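## Task

Loosen the knot joining the plastic bag's handles, then lift exactly three fruit out of the bag and set them on open table surface, with all the other fruit staying inside the bag.

## Robot and tools

Robot: two arms, left_arm and right_arm, each ending in a two-finger parallel gripper. In the scene frame the left base sits near y = +0.333 m and the right near y = -0.323 m. Cameras: cam_high and cam_low hang on a beam behind the arms; cam_left_wrist and cam_right_wrist ride on the grippers. Every image is 896x504.

Frames: the scene frame has its origin at table-top height, centred between the two nominal bases; +x points out across the table, +z up, and left_arm is on the +y side (image left/right does not match these names). Each arm reports its hand pose, velocities and targets in its own base frame, and its offsets run along its own base axes, turning about the Hand target position. On a gripper, +z runs along the fingers and y is the direction they open and close; end_effector_position is about 1 cm behind the fingertips.

execute_actions(actions, cameras): actions is a list of actions. Each action is a table of up to 15 rows, one per 1/30 s step; a short table repeats its final row until 15 steps. Every row holds 14 numbers in [-1, 1]: left_arm dx, dy, dz, rx, ry, rz, opening, followed by the same seven for right_arm, always both arms. The first six of each arm are an offset, not a pose: measured from that arm's Hand target at the moment the action begins, never from the previous row. Scale: 1.0 equals 0.6 m or 180 degrees; rx, ry, rz form a single rotation vector. A new action starts again from the current Hand target, so repeating an offset moves farther. Six zeros re-request the present Hand target. Opening is absolute: +1 fully open (0.093 m), -1 shut. cameras lists names, ["all"], or []; by default images appear only for an empty actions list, which also reports the scene number and task.

move(target, speed, blend, opening_speed, grip_force, blocking, cameras): target is one 14-number row in the same layout and scale, or a list of up to 15 such rows; every row is an offset from the Hand targets held when the call starts, not from the row before. Paths are straight, finish together, take at least 0.5 s and are cut off at 10 s. speed: m/s, 0.002 to 2.9, default 0.25 (turning up to twice that in rad/s), one value or one per target. blend: metres of corner rounding per target, 0 means stop there. opening_speed: finger rate per second on the -1..+1 scale, at least 0.2. grip_force: newtons per pad, 10 to 50, one value or one per arm, persisting until changed; in this task the pads are capped around 25 to 37 N. blocking=false returns after about 0.5 s while motion continues. No obstacle avoidance. The result adds a move: line with an ending such as done, off_target, moving, held or fault, plus limits (paced = pose clipped, held = steps withheld). An unnamed arm is done, meaning resting within 10 mm and 2 degrees of target.

wait(seconds 0 to 10): let time pass, arms keeping their last command. stop(): brake a running move. zoom_image(camera, region [x0, y0, x1, y1] in pixels, max 504 by 504): closer view of the latest image from that camera. finished_scene(scene): ends the current scene irrevocably; give its number.

Results: per arm, end_effector_position (m) and end_effector_quat_wxyz in its base frame, Hand target (origin of the next offsets), Tool commands, grip_measured, Joint positions (last entry = finger gap in m), Joint velocities (may read within noise), joint torques (entries 1 to 3 wrap at ±28 N m), and for action calls some per-step positions. Joint order: waist, shoulder, elbow, wrist pitch, wrist yaw, wrist roll.

Motion quirks: commanded orientation is clipped each step to within 40 degrees of the measured one. Friction and weight make the gripper stop short, sag or tilt, especially far out; tiny moves may go nowhere or sideways. After each move compare the reported pose with the goal, resend the missing distance, and correct tilt. Keep paths away from an arm's own base, which can flip its shoulder posture. Fast moves lag and overshoot. An arm blocked by contact keeps pushing until you command it back past where the gripper actually sits. To leave a gripper unchanged, resend its current opening, since 0 is a real command.

Gripping: grip_measured is on the opening scale. Closed pads read about -0.94; each millimetre of object width adds about 0.0208. A per-gripper bias of up to 0.02 may read high. For a firm hold, command about 0.24 below the reading that matches the object's width; soft or round fruit may need lower, but going lower squashes deformable things. A sudden command far below the width reading spikes the force briefly. Keep resending the closing value to hold; release with a value well above the width reading.

Avoid: any fruit leaving the table or being set down off it (that fails); dropping or releasing items still moving; slamming or pushing hard; striking the bar beneath the bases, the plate behind it or the rail before the table (their tops can be up to 3 cm above the table); grippers or wrist cameras meeting each other, or one gripper squeezing the other's fingers. Motors heat when holding loads, stretching out or pushing at unreachable poses: MOTOR HOT appears at 75 °C, 90 °C folds and disables that arm, 100 °C makes it collapse.

Joint ranges (rad): waist -2.618 to 3.054, shoulder 0.000 to 3.142, elbow 0.000 to 3.142 (straight at 2.901), wrist pitch -1.571 to 1.571, wrist yaw -1.571 to 1.571, wrist roll -2.094 to 2.094. Camera intrinsics and extrinsics are supplied in OpenCV form; fixed cameras may be off by up to about 2.3 degrees and 9 mm.

Each tool is called as name([rows], argument=value, ...), one row to a line, values as JSON.

## Session

execute_actions(actions=[])

Scene clock: 0.00 s.
left_arm: end_effector_position=(+0.3741, +0.0034, +0.1040) grip_measured=+1.000 end_effector_quat_wxyz=(+0.633, -0.038, +0.773, -0.015) | right_arm: end_effector_position=(+0.3710, +0.0100, +0.1145) grip_measured=+1.000 end_effector_quat_wxyz=(+0.645, -0.001, +0.764, -0.017)
Joint positions: left_arm=[-0.004 1.585 0.238 1.148 -0.03 -0.078 0.093] | right_arm=[0.069 1.545 0.227 1.149 0.092 -0.012 0.093]
Joint velocities: within noise
Joint torques (N m): no reading
Heat: left arm: 27 °C; right arm: 27 °C.
Hand target: left_arm +0.3746, +0.0021, +0.1044; +0.633, -0.036, +0.773, -0.016 | right_arm +0.3724, +0.0118, +0.1179; +0.649, -0.003, +0.761, -0.015
Tool commands: left_gripper/opening=+1.0 right_gripper/opening=+1.0

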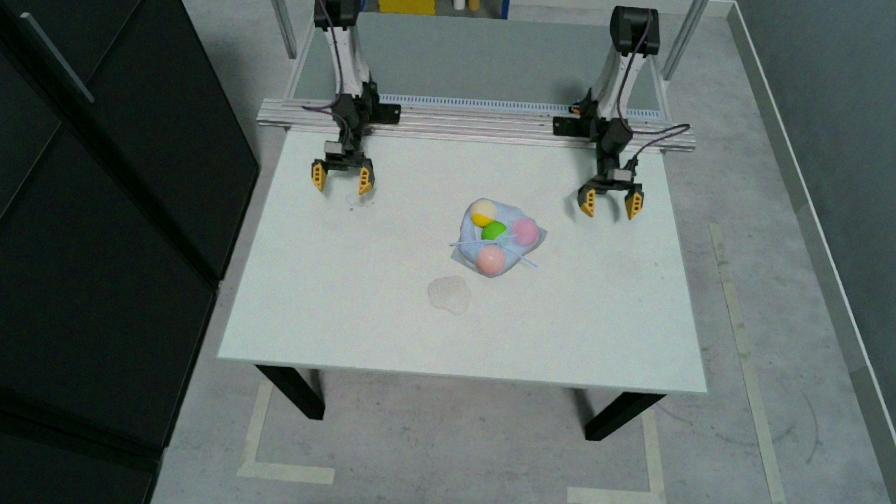

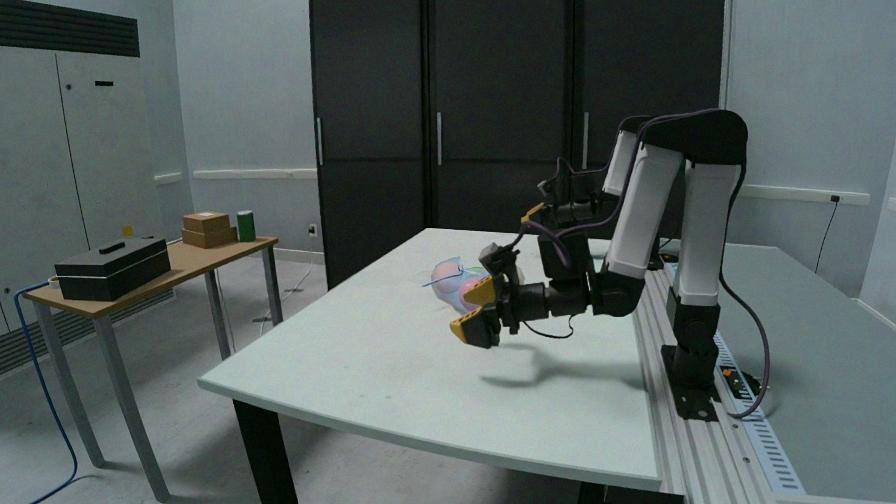

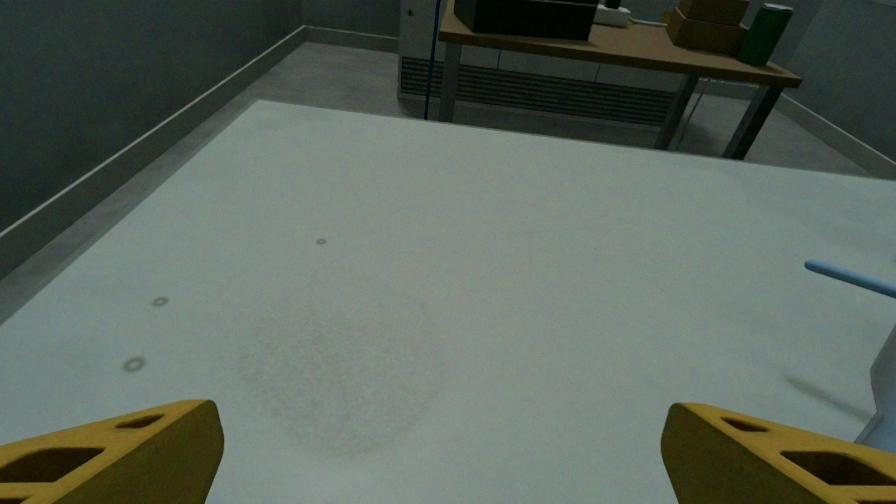

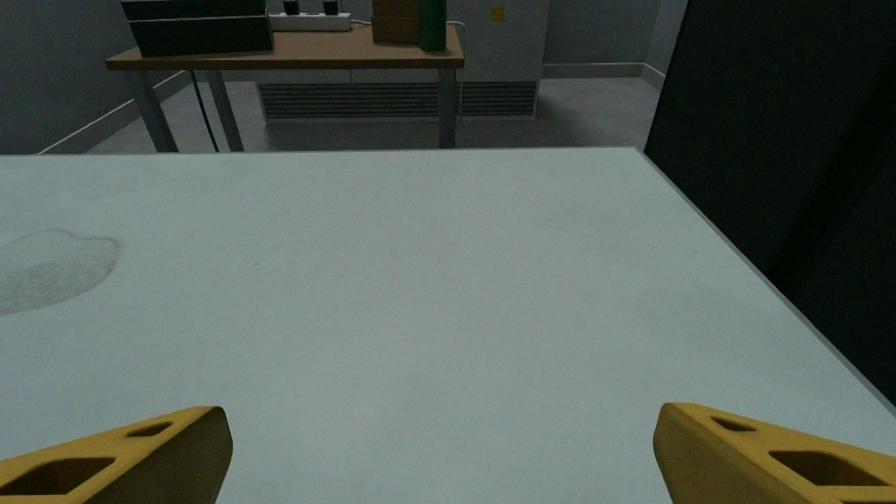

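zoom_image(camera="cam_high", region=[430, 180, 570, 290])

zoom_image(camera="cam_low", region=[400, 220, 560, 340])

Scaled by 3.600 from the camera's 896x504 image, which has a finer 1280x720 frame.

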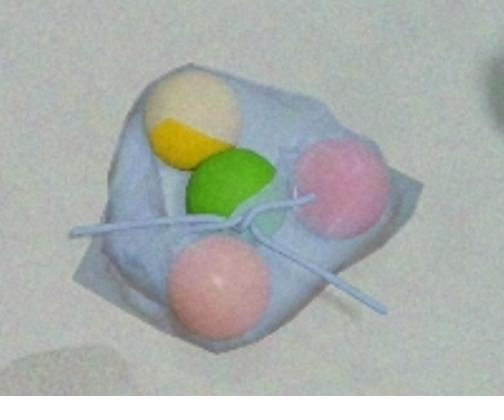

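Scaled by 3.150 from the camera's 896x504 image, which has a finer 1280x720 frame.

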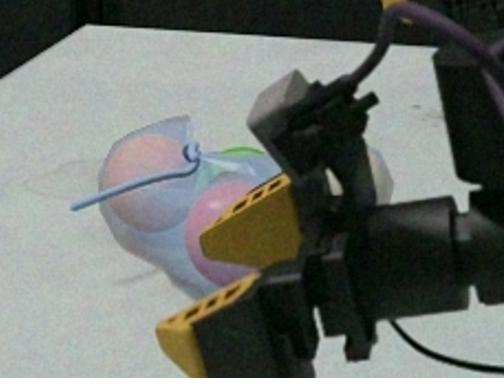

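move(target=[-0.09, -0.45, 0.28, 0, 0.17, 0, 1, 0,0,0,0,0,0,1], cameras=["all"])

zoom_image(camera="cam_left_wrist", region=[250, 100, 700, 400])

zoom_image(camera="cam_low", region=[400, 220, 560, 340])

Scene clock: 5.53 s.
left_arm: end_effector_position=(+0.3202, -0.2639, +0.2738) grip_measured=+1.000 end_effector_quat_wxyz=(+0.412, -0.038, +0.910, -0.006) | right_arm: end_effector_position=(+0.3710, +0.0100, +0.1145) grip_measured=+1.000 end_effector_quat_wxyz=(+0.645, -0.001, +0.764, -0.017)
Joint positions: left_arm=[-0.944 1.678 1.723 -1.045 -0.669 -0.824 0.093] | right_arm=[0.069 1.545 0.227 1.149 0.092 -0.012 0.093]
Joint torques (N m): left_arm=[-0.02 -6.32 8.87 1.25 -0.32 -0.13] | right_arm=[0.05 -4.22 5.26 2 0.06 0.06]
Heat: left arm: 28 °C; right arm: 27 °C.
Hand target: left_arm +0.3205, -0.2680, +0.2725; +0.406, -0.039, +0.913, -0.006 | right_arm +0.3724, +0.0118, +0.1179; +0.649, -0.003, +0.761, -0.015
Off the commanded pose: left_arm 0.004 m, 1 deg | right_arm 0.004 m, 1 deg.
move: done
camera_calibration:
cam_left_wrist: T_world_to_cam=[[0.0730909, -0.99499, 0.0682119, -0.305821], [-0.903806, -0.0949984, -0.417265, 0.417902], [0.421654, -0.0311522, -0.906222, 0.189868], [0, 0, 0, 1]] pos_world=[0.319996, -0.258674, 0.367299]

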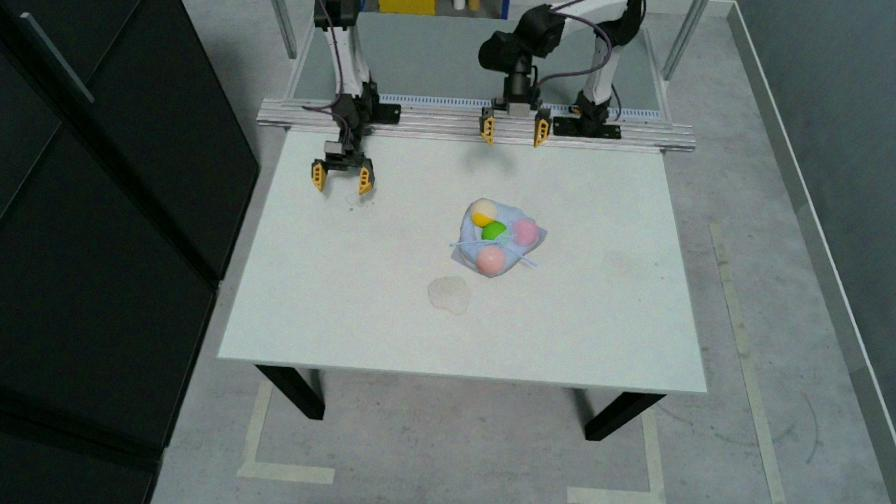

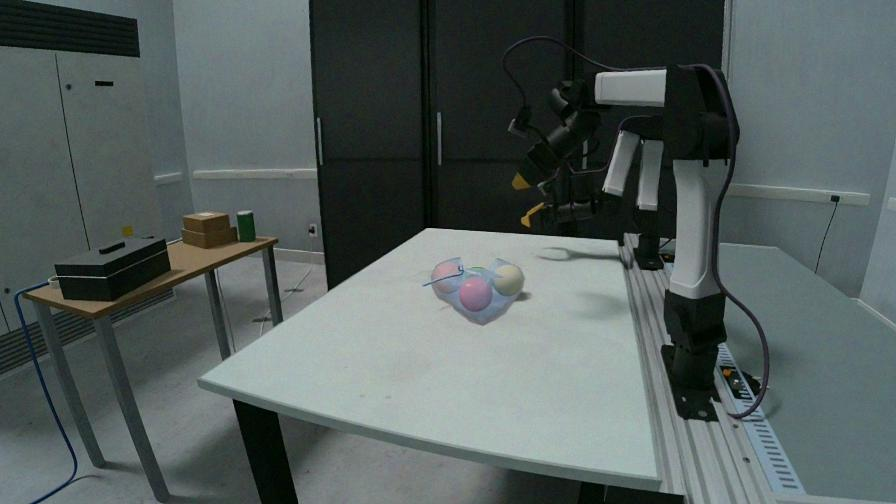

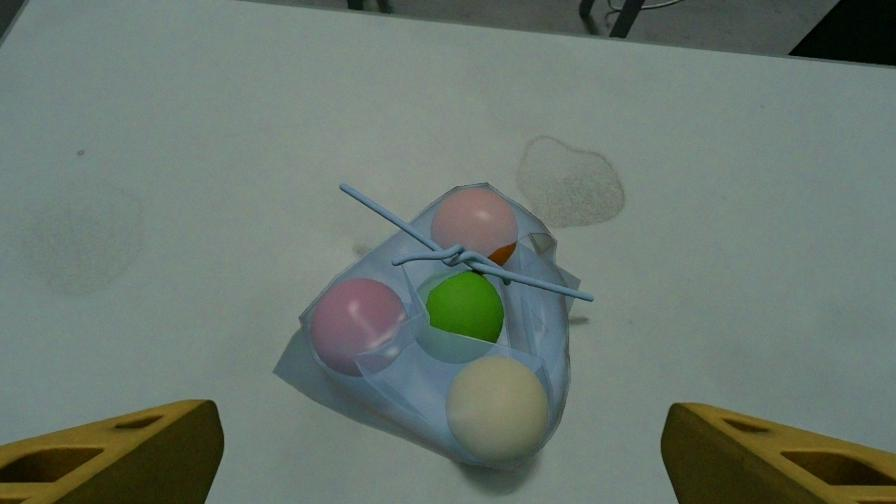

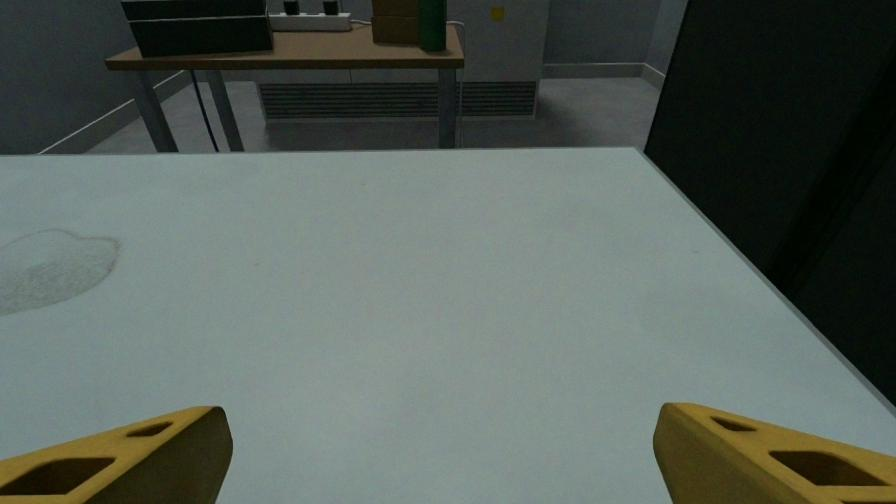

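Scaled by 1.120 from the camera's 896x504 image, which has a finer 1280x720 frame.

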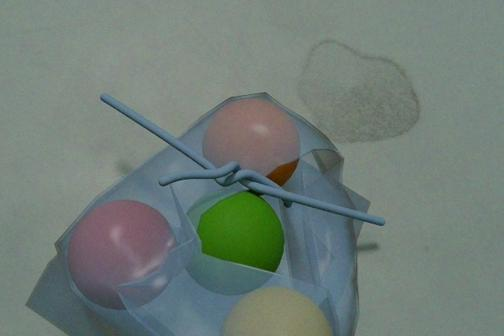

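Scaled by 3.150 from the camera's 896x504 image, which has a finer 1280x720 frame.

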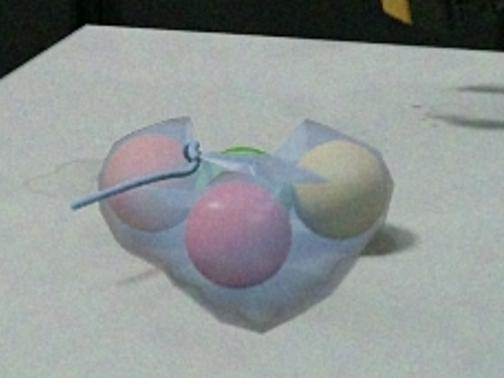

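zoom_image(camera="cam_left_wrist", region=[410, 225, 530, 295])

zoom_image(camera="cam_low", region=[430, 250, 490, 290])

Scaled by 4.200 from the camera's 896x504 image, which has a finer 1280x720 frame.

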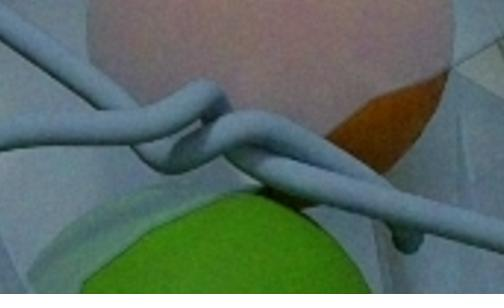

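Scaled by 8.400 from the camera's 896x504 image, which has a finer 1280x720 frame.

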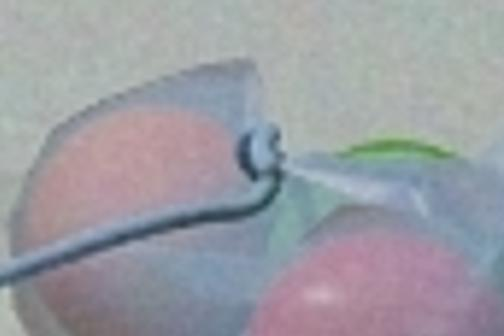

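move(target=[0.191, 0.03, -0.1, 0.213, 0.207, -0.493, -0.2, 0,0,0,0,0,0,1], cameras=["all"])

zoom_image(camera="cam_high", region=[430, 150, 570, 290])

zoom_image(camera="cam_low", region=[400, 180, 560, 340])

Scene clock: 18.30 s.
left_arm: end_effector_position=(+0.4335, -0.2503, +0.2183) grip_measured=-0.198 end_effector_quat_wxyz=(+0.180, +0.689, +0.701, +0.040) | right_arm: end_effector_position=(+0.3710, +0.0100, +0.1145) grip_measured=+1.000 end_effector_quat_wxyz=(+0.645, -0.001, +0.764, -0.017)
Joint positions: left_arm=[-0.519 2.339 2.69 -1.552 0.014 1.033 0.036] | right_arm=[0.069 1.545 0.227 1.149 0.092 -0.012 0.093]
Joint torques (N m): left_arm=[0.17 -10.36 7.5 0.99 0 0.11] | right_arm=[-0.03 -4.31 5.26 2.01 0.07 0.04]
Heat: left arm: 30 °C; right arm: 29 °C.
Hand target: left_arm +0.4351, -0.2500, +0.2124; +0.000, +0.707, +0.708, -0.001 | right_arm +0.3724, +0.0118, +0.1179; +0.649, -0.003, +0.761, -0.015
Off the commanded pose: left_arm 0.006 m, 21 deg | right_arm 0.004 m, 1 deg.
joint sent to its limit (left arm) — joint 4 (wrist pitch), lower limit. The joint targets are off in orientation, not in position.
move: off_target (left_arm)
camera_calibration:
cam_left_wrist: T_world_to_cam=[[-0.954564, -0.0700536, -0.289656, 0.45843], [-0.129593, 0.972842, 0.191794, 0.297236], [0.268353, 0.220617, -0.937718, 0.228559], [0, 0, 0, 1]] pos_world=[0.414786, -0.307473, 0.290103]

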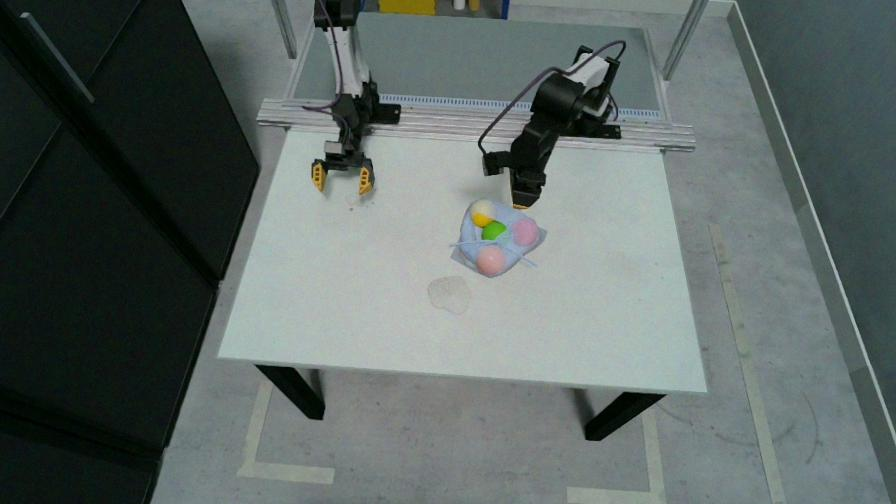

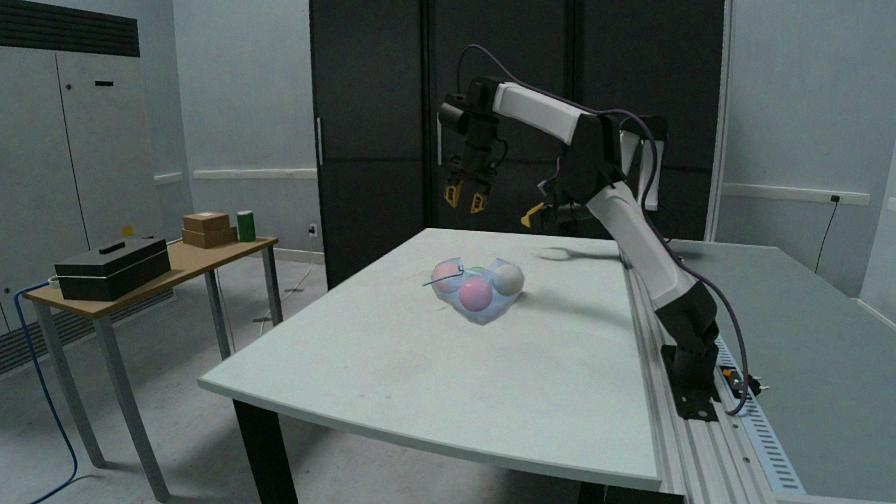

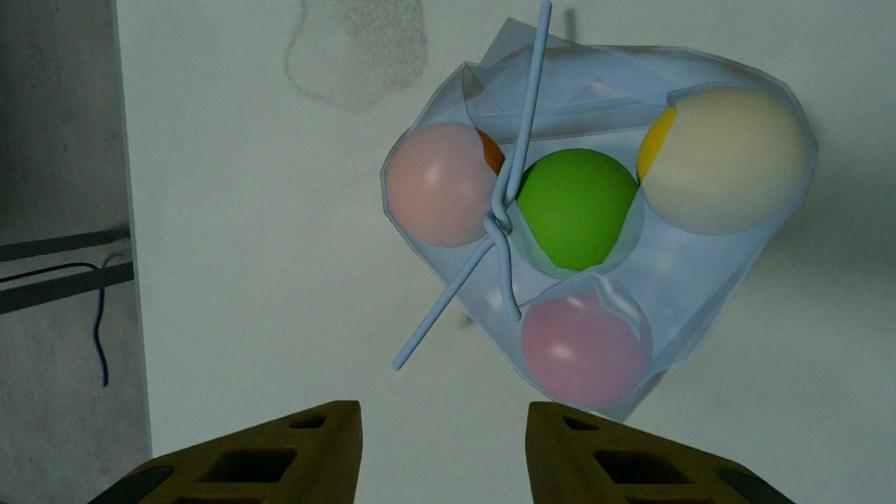

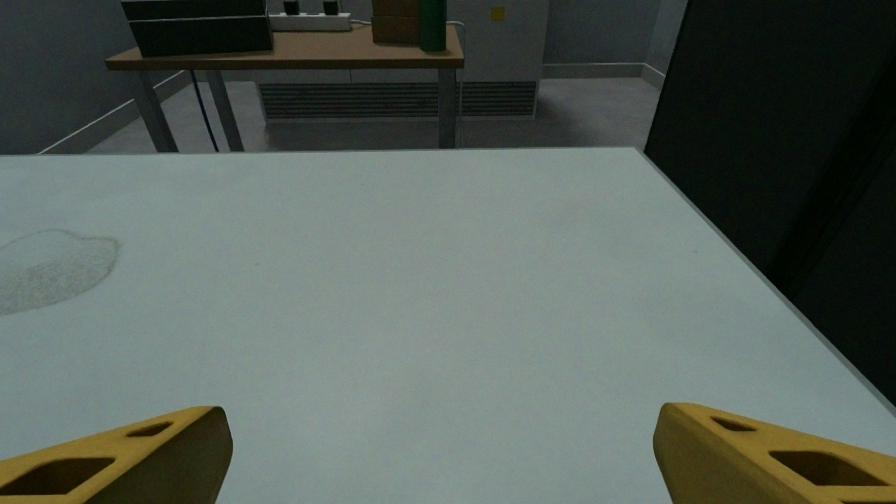

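Scaled by 3.600 from the camera's 896x504 image, which has a finer 1280x720 frame.

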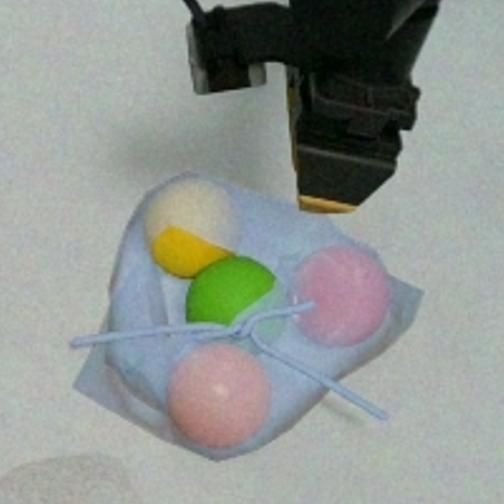

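Scaled by 3.150 from the camera's 896x504 image, which has a finer 1280x720 frame.

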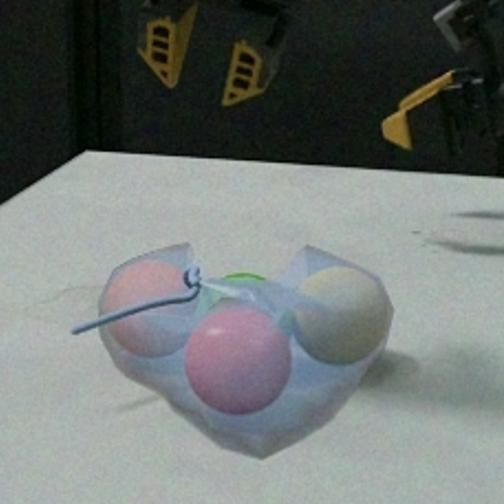

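zoom_image(camera="cam_left_wrist", region=[450, 130, 570, 330])

Scaled by 2.520 from the camera's 896x504 image, which has a finer 1280x720 frame.

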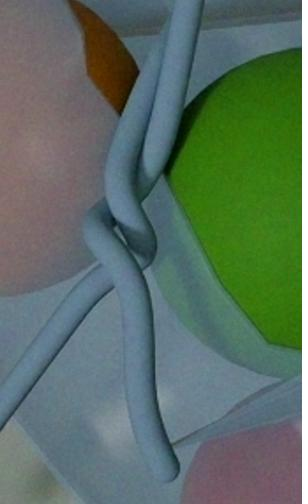

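move(target=[0.008, 0.003, -0.137, 0,0,0, -0.35, 0,0,0,0,0,0,1], cameras=["cam_left_wrist","cam_low"], speed=0.15)

Scene clock: 21.27 s.
left_arm: end_effector_position=(+0.4421, -0.2527, +0.1453) grip_measured=-0.348 end_effector_quat_wxyz=(+0.106, +0.699, +0.707, +0.021) | right_arm: end_effector_position=(+0.3710, +0.0100, +0.1145) grip_measured=+1.000 end_effector_quat_wxyz=(+0.645, -0.001, +0.764, -0.017)
Joint positions: left_arm=[-0.515 2.483 2.681 -1.553 0.014 1.043 0.028] | right_arm=[0.069 1.545 0.227 1.149 0.092 -0.012 0.093]
Joint torques (N m): left_arm=[0.44 -11.48 4.74 0.7 -0.02 0.12] | right_arm=[0.06 -4.23 5.19 2.01 0.07 0.05]
Heat: left arm: 30 °C; right arm: 30 °C.
Hand target: left_arm +0.4399, -0.2482, +0.1302; +0.000, +0.707, +0.708, -0.001 | right_arm +0.3724, +0.0118, +0.1179; +0.649, -0.003, +0.761, -0.015
Off the commanded pose: left_arm 0.016 m, 12 deg | right_arm 0.004 m, 1 deg.
joint sent to its limit (left arm) — joint 4 (wrist pitch), lower limit. The joint targets are off in orientation, not in position.
move: off_target (left_arm)
camera_calibration:
cam_left_wrist: T_world_to_cam=[[-0.98521, -0.0461478, -0.165019, 0.446724], [-0.0921155, 0.954694, 0.282975, 0.280333], [0.144484, 0.29399, -0.944825, 0.232715], [0, 0, 0, 1]] pos_world=[0.432316, -0.315433, 0.214265]
Images, in order (width x height): cam_low 896x504, cam_left_wrist 896x504.

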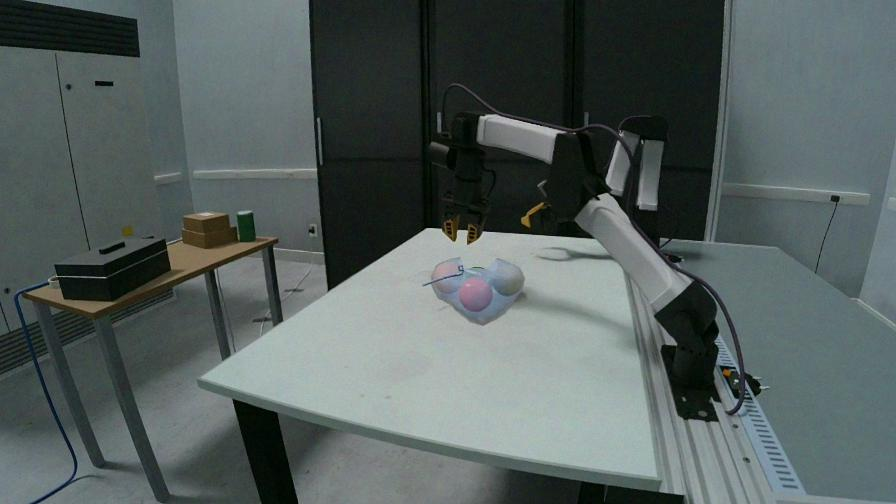

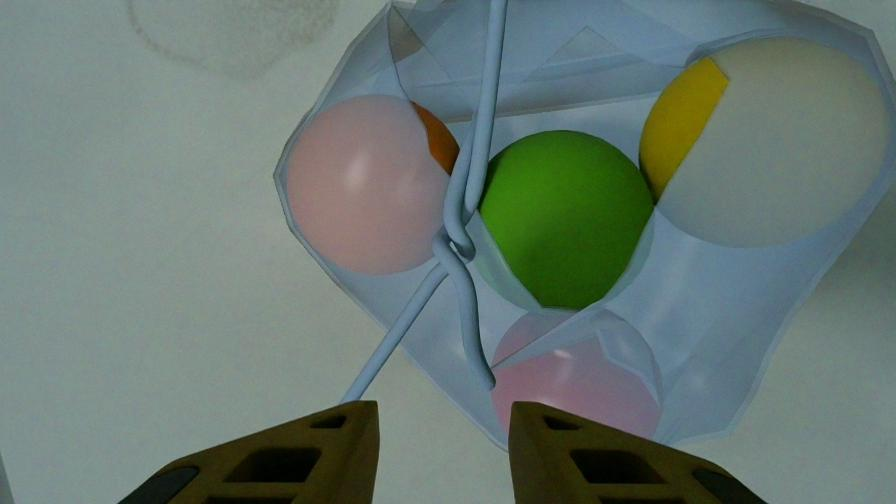

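move(target=[0.003, 0.0105, -0.08, 0,0,0, -0.5, 0,0,0,0,0,0,1], cameras=["cam_left_wrist","cam_low"], speed=0.1)

zoom_image(camera="cam_low", region=[410, 200, 530, 330])

Scene clock: 23.27 s.
left_arm: end_effector_position=(+0.4449, -0.2468, +0.0967) grip_measured=-0.498 end_effector_quat_wxyz=(+0.056, +0.702, +0.710, +0.009) | right_arm: end_effector_position=(+0.3710, +0.0100, +0.1145) grip_measured=+1.000 end_effector_quat_wxyz=(+0.645, -0.001, +0.764, -0.017)
Joint positions: left_arm=[-0.502 2.578 2.674 -1.553 0.013 1.057 0.021] | right_arm=[0.069 1.545 0.227 1.149 0.092 -0.012 0.093]
Joint torques (N m): left_arm=[0.39 -12.01 5.11 0.49 -0.03 0.11] | right_arm=[-0.01 -4.19 5.26 2.01 0.06 0.05]
Heat: left arm: 30 °C; right arm: 30 °C.
Hand target: left_arm +0.4417, -0.2420, +0.0822; +0.000, +0.707, +0.708, -0.001 | right_arm +0.3724, +0.0118, +0.1179; +0.649, -0.003, +0.761, -0.015
Off the commanded pose: left_arm 0.016 m, 7 deg | right_arm 0.004 m, 1 deg.
joint sent to its limit (left arm) — joint 4 (wrist pitch), lower limit. The joint targets are off in orientation, not in position.
move: off_target (left_arm)
camera_calibration:
cam_left_wrist: T_world_to_cam=[[-0.996031, -0.0392282, -0.0799022, 0.440051], [-0.0642327, 0.938196, 0.340091, 0.266608], [0.0616228, 0.343873, -0.936992, 0.233041], [0, 0, 0, 1]] pos_world=[0.441069, -0.313004, 0.162847]
Images, in order (width x height): cam_low 896x504, cam_left_wrist 896x504.

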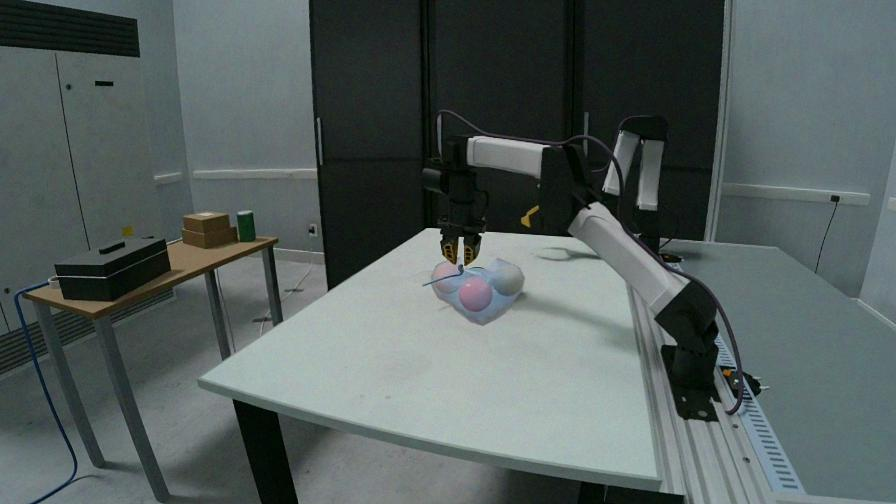

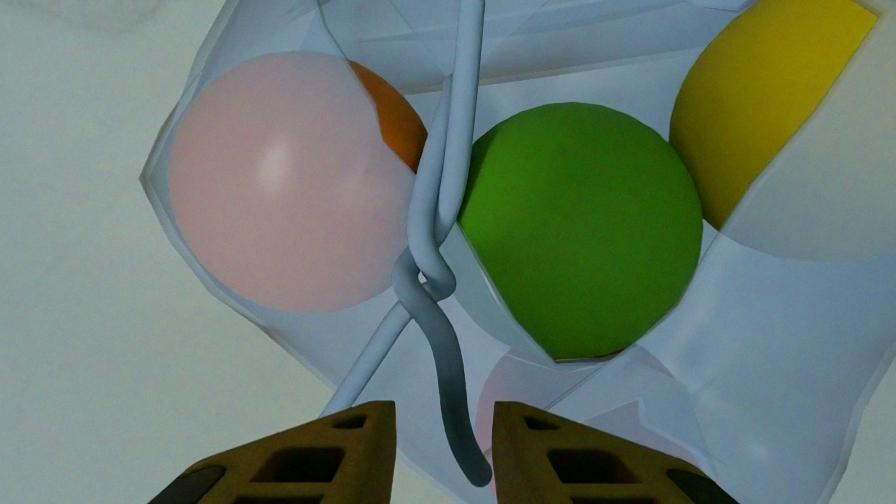

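Scaled by 3.877 from the camera's 896x504 image, which has a finer 1280x720 frame.

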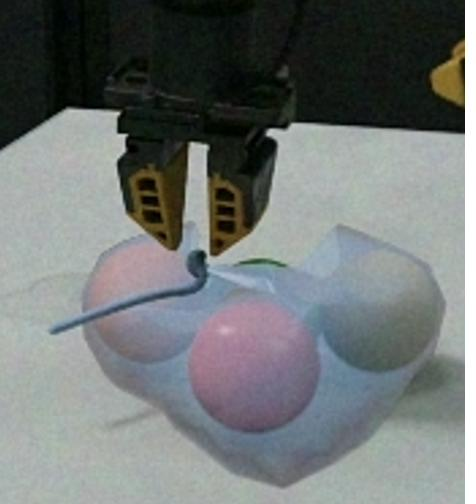

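move([
  [0, 0.004, -0.023, 0,0,0, -0.5, 0,0,0,0,0,0,1],
  [0, 0.004, -0.023, 0,0,0, -1, 0,0,0,0,0,0,1],
], cameras=["cam_left_wrist","cam_low"], speed=0.1)

zoom_image(camera="cam_low", region=[410, 200, 530, 330])

Scene clock: 25.10 s.
left_arm: end_effector_position=(+0.4455, -0.2443, +0.0835) grip_measured=-0.936 end_effector_quat_wxyz=(+0.043, +0.703, +0.710, +0.006) | right_arm: end_effector_position=(+0.3710, +0.0100, +0.1145) grip_measured=+1.000 end_effector_quat_wxyz=(+0.645, -0.001, +0.764, -0.017)
Joint positions: left_arm=[-0.498 2.605 2.674 -1.553 0.012 1.062 0] | right_arm=[0.069 1.545 0.227 1.149 0.092 -0.012 0.093]
Joint torques (N m): left_arm=[0.32 -12 5.04 0.45 -0.01 0.12] | right_arm=[0.02 -4.29 5.31 2 0.06 0.04]
Heat: left arm: 30 °C; right arm: 30 °C.
Hand target: left_arm +0.4417, -0.2395, +0.0684; +0.000, +0.707, +0.708, -0.001 | right_arm +0.3724, +0.0118, +0.1179; +0.649, -0.003, +0.761, -0.015
Off the commanded pose: left_arm 0.016 m, 5 deg | right_arm 0.004 m, 1 deg.
joint sent to its limit (left arm) — joint 4 (wrist pitch), lower limit. The joint targets still meet the commanded pose.
move: off_target (left_arm); target 2's new opening was sent with left_arm's hand 0.016 m and 5 deg from that target
camera_calibration:
cam_left_wrist: T_world_to_cam=[[-0.99766, -0.0376673, -0.0570561, 0.438876], [-0.0555308, 0.933267, 0.354866, 0.262441], [0.0398817, 0.357204, -0.933175, 0.232362], [0, 0, 0, 1]] pos_world=[0.443155, -0.311397, 0.148744]
Images, in order (width x height): cam_low 896x504, cam_left_wrist 896x504.

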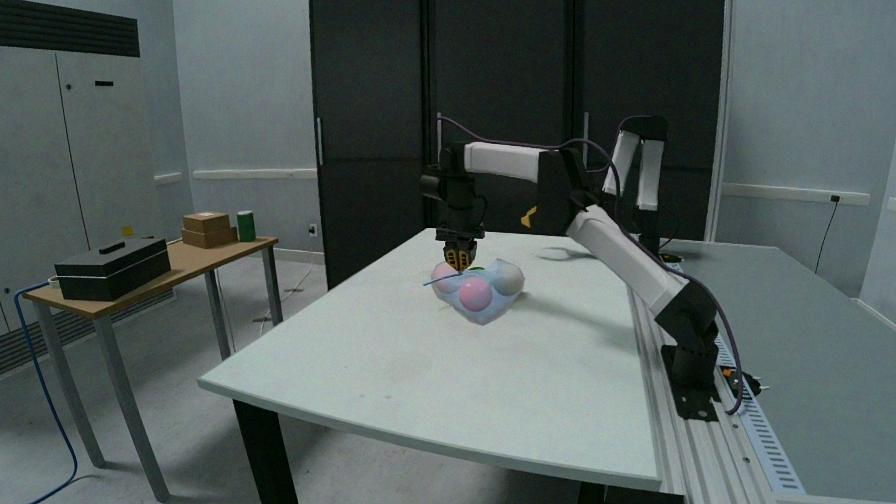

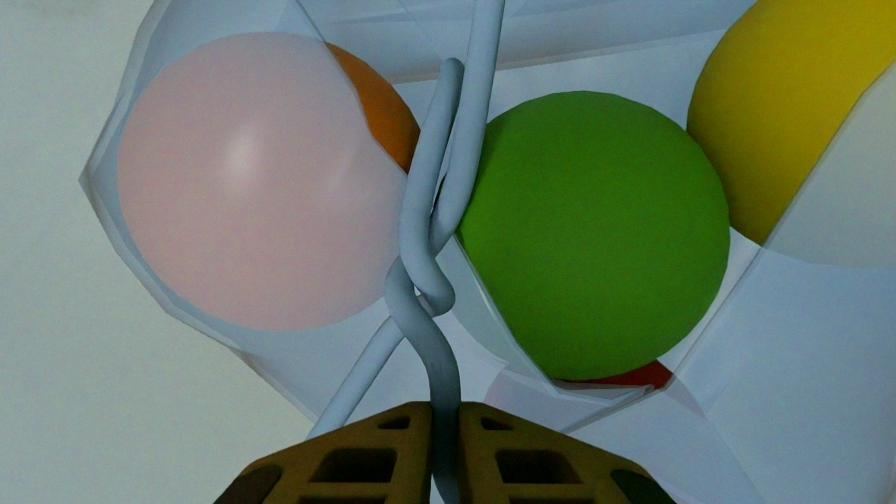

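Scaled by 3.877 from the camera's 896x504 image, which has a finer 1280x720 frame.

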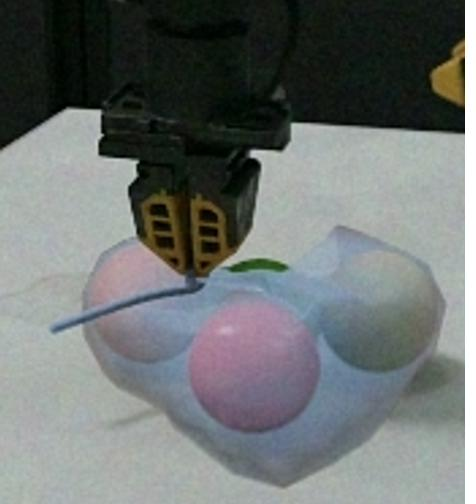

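move(target=[0, 0.07, 0.08, 0,0,0, -1, 0,0,0,0,0,0,1], cameras=["cam_left_wrist","cam_low","cam_high"], speed=0.06)

zoom_image(camera="cam_low", region=[410, 200, 530, 330])

zoom_image(camera="cam_high", region=[430, 150, 570, 290])

Scene clock: 27.53 s.
left_arm: end_effector_position=(+0.4458, -0.2016, +0.1020) grip_measured=-0.936 end_effector_quat_wxyz=(+0.033, +0.702, +0.712, +0.006) | right_arm: end_effector_position=(+0.3710, +0.0100, +0.1145) grip_measured=+1.000 end_effector_quat_wxyz=(+0.645, -0.001, +0.764, -0.017)
Joint positions: left_arm=[-0.42 2.5 2.551 -1.555 0.012 1.136 0] | right_arm=[0.069 1.545 0.227 1.149 0.092 -0.012 0.093]
Joint torques (N m): left_arm=[0.32 -16.39 4.59 0.42 -0.01 0.12] | right_arm=[0.1 -4.22 5.26 2.01 0.08 0.07]
Heat: left arm: 31 °C; right arm: 30 °C.
Hand target: left_arm +0.4417, -0.1975, +0.1164; +0.000, +0.707, +0.708, -0.001 | right_arm +0.3724, +0.0118, +0.1179; +0.649, -0.003, +0.761, -0.015
Off the commanded pose: left_arm 0.016 m, 4 deg | right_arm 0.004 m, 1 deg.
joint sent to its limit (left arm) — joint 4 (wrist pitch), lower limit. The joint targets are off in orientation, not in position.
move: off_target (left_arm)
camera_calibration:
cam_left_wrist: T_world_to_cam=[[-0.998228, -0.0402672, -0.0438173, 0.440297], [-0.0535914, 0.928388, 0.367727, 0.212907], [0.0258721, 0.369424, -0.928901, 0.242696], [0, 0, 0, 1]] pos_world=[0.444648, -0.269589, 0.166442]
Images, in order (width x height): cam_high 896x504, cam_low 896x504, cam_left_wrist 896x504.

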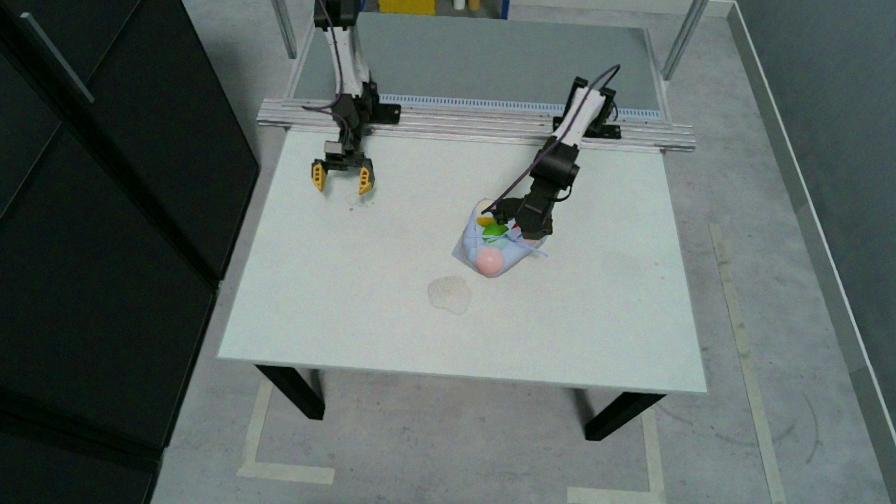

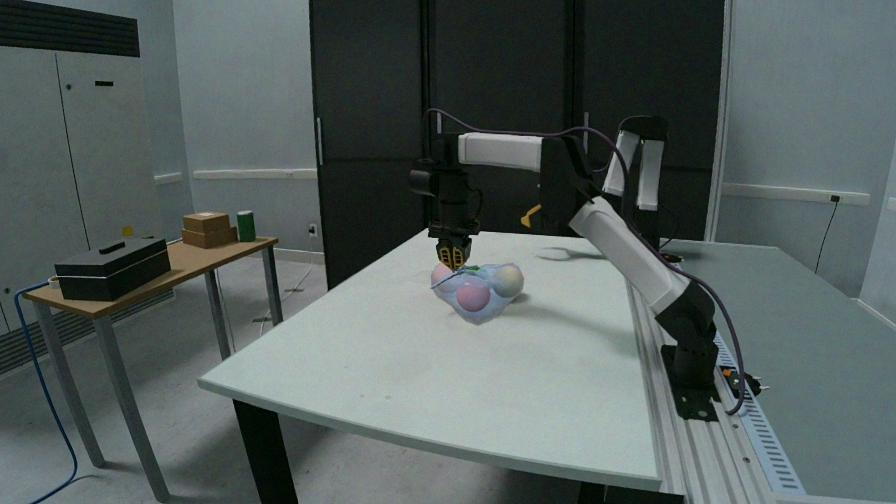

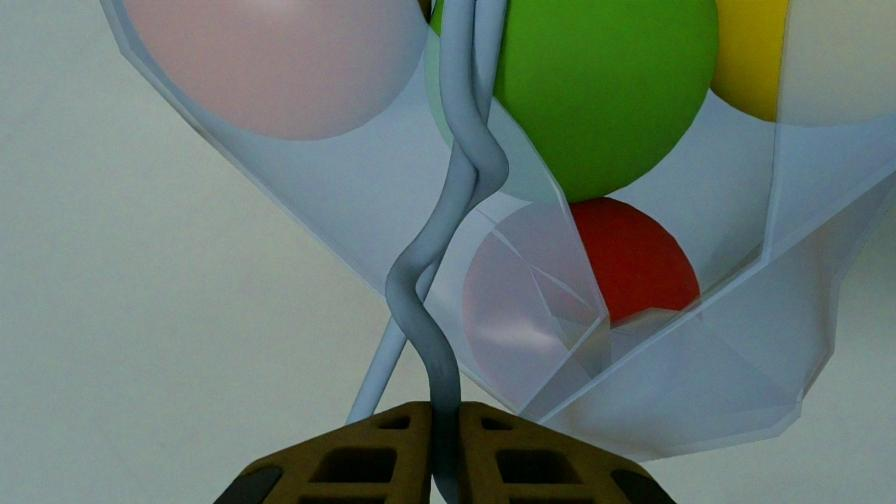

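Scaled by 3.877 from the camera's 896x504 image, which has a finer 1280x720 frame.

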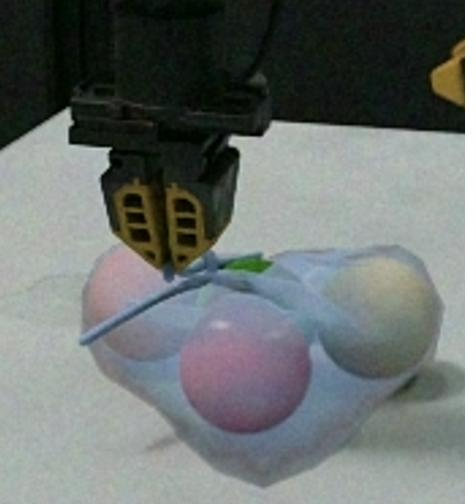

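Scaled by 3.600 from the camera's 896x504 image, which has a finer 1280x720 frame.

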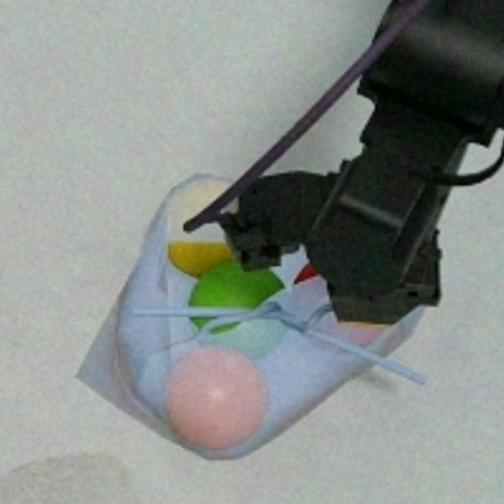

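move(target=[0, 0.08, 0.05, 0,0,0, -1, 0,0,0,0,0,0,1], cameras=["cam_left_wrist","cam_low","cam_high"], speed=0.06)

zoom_image(camera="cam_low", region=[410, 200, 530, 330])

zoom_image(camera="cam_high", region=[430, 150, 570, 290])

Scene clock: 29.73 s.
left_arm: end_effector_position=(+0.4471, -0.1536, +0.1328) grip_measured=-0.936 end_effector_quat_wxyz=(+0.044, +0.702, +0.711, +0.014) | right_arm: end_effector_position=(+0.3710, +0.0100, +0.1145) grip_measured=+1.000 end_effector_quat_wxyz=(+0.645, -0.001, +0.764, -0.017)
Joint positions: left_arm=[-0.327 2.379 2.455 -1.555 0.012 1.23 0] | right_arm=[0.069 1.545 0.227 1.149 0.092 -0.012 0.093]
Joint torques (N m): left_arm=[0.34 -15.68 4.55 0.47 -0.01 0.16] | right_arm=[0.05 -4.22 5.22 2.01 0.09 0.05]
Heat: left arm: 33 °C; right arm: 30 °C.
Hand target: left_arm +0.4417, -0.1495, +0.1464; +0.000, +0.707, +0.708, -0.001 | right_arm +0.3724, +0.0118, +0.1179; +0.649, -0.003, +0.761, -0.015
Off the commanded pose: left_arm 0.015 m, 5 deg | right_arm 0.004 m, 1 deg.
joint sent to its limit (left arm) — joint 4 (wrist pitch), lower limit. The joint targets are off in orientation, not in position.
move: off_target (left_arm)
camera_calibration:
cam_left_wrist: T_world_to_cam=[[-0.996723, -0.0402955, -0.0701448, 0.447625], [-0.063183, 0.929264, 0.363972, 0.162058], [0.0505166, 0.367211, -0.928765, 0.242184], [0, 0, 0, 1]] pos_world=[0.444163, -0.22149, 0.197346]
Images, in order (width x height): cam_high 896x504, cam_low 896x504, cam_left_wrist 896x504.

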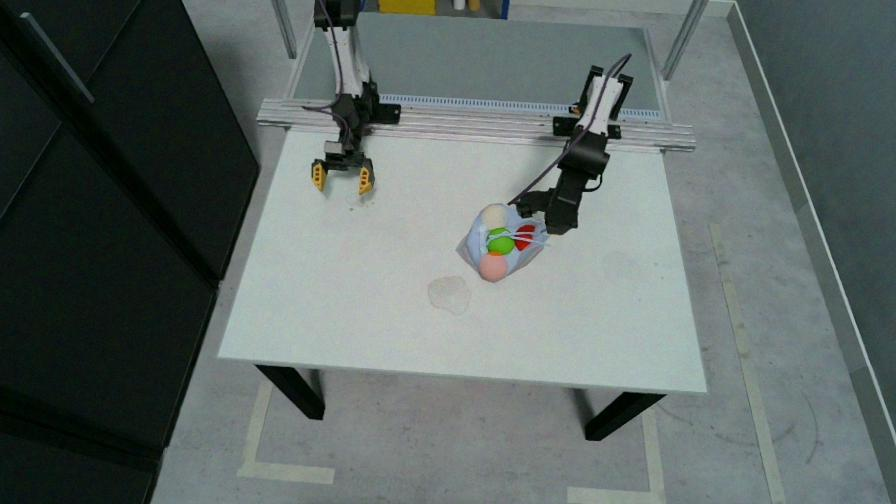

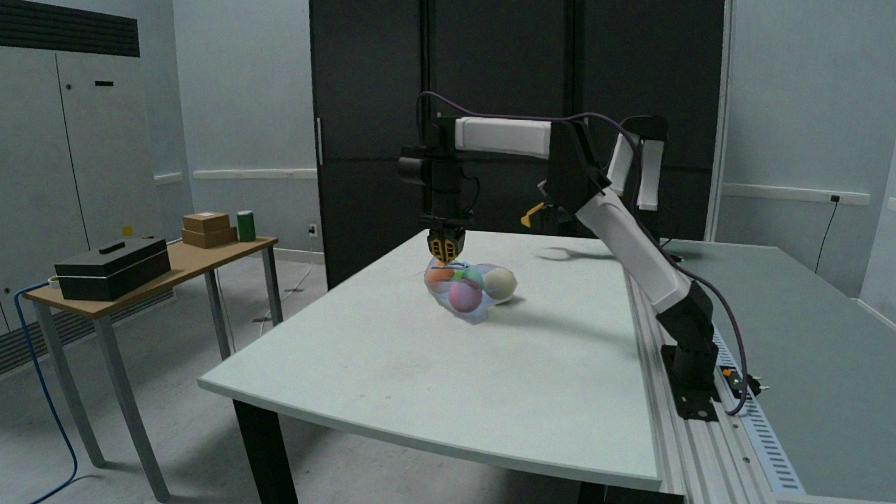

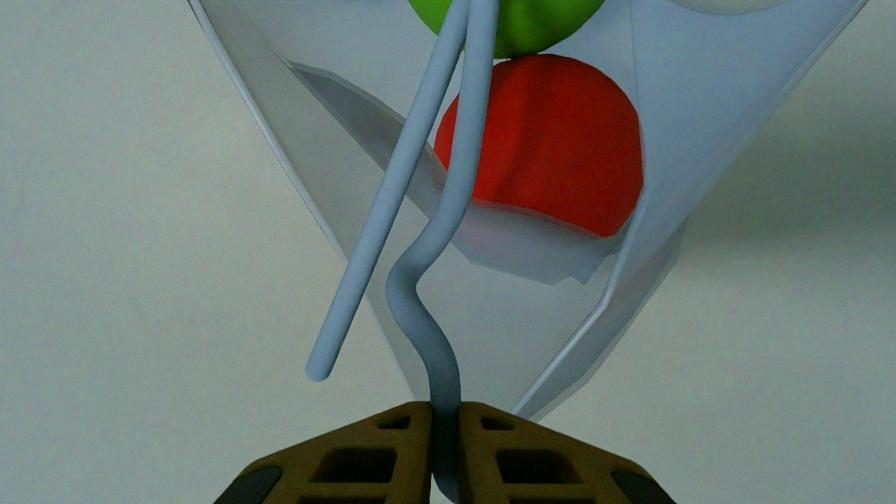

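Scaled by 3.877 from the camera's 896x504 image, which has a finer 1280x720 frame.

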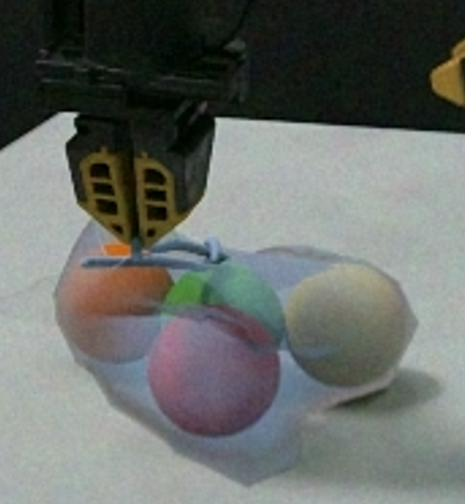

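Scaled by 3.600 from the camera's 896x504 image, which has a finer 1280x720 frame.

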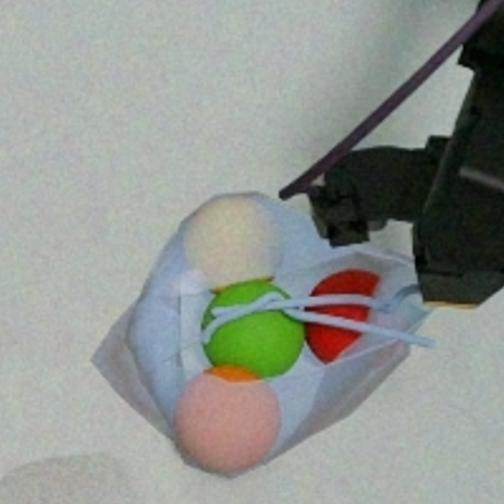

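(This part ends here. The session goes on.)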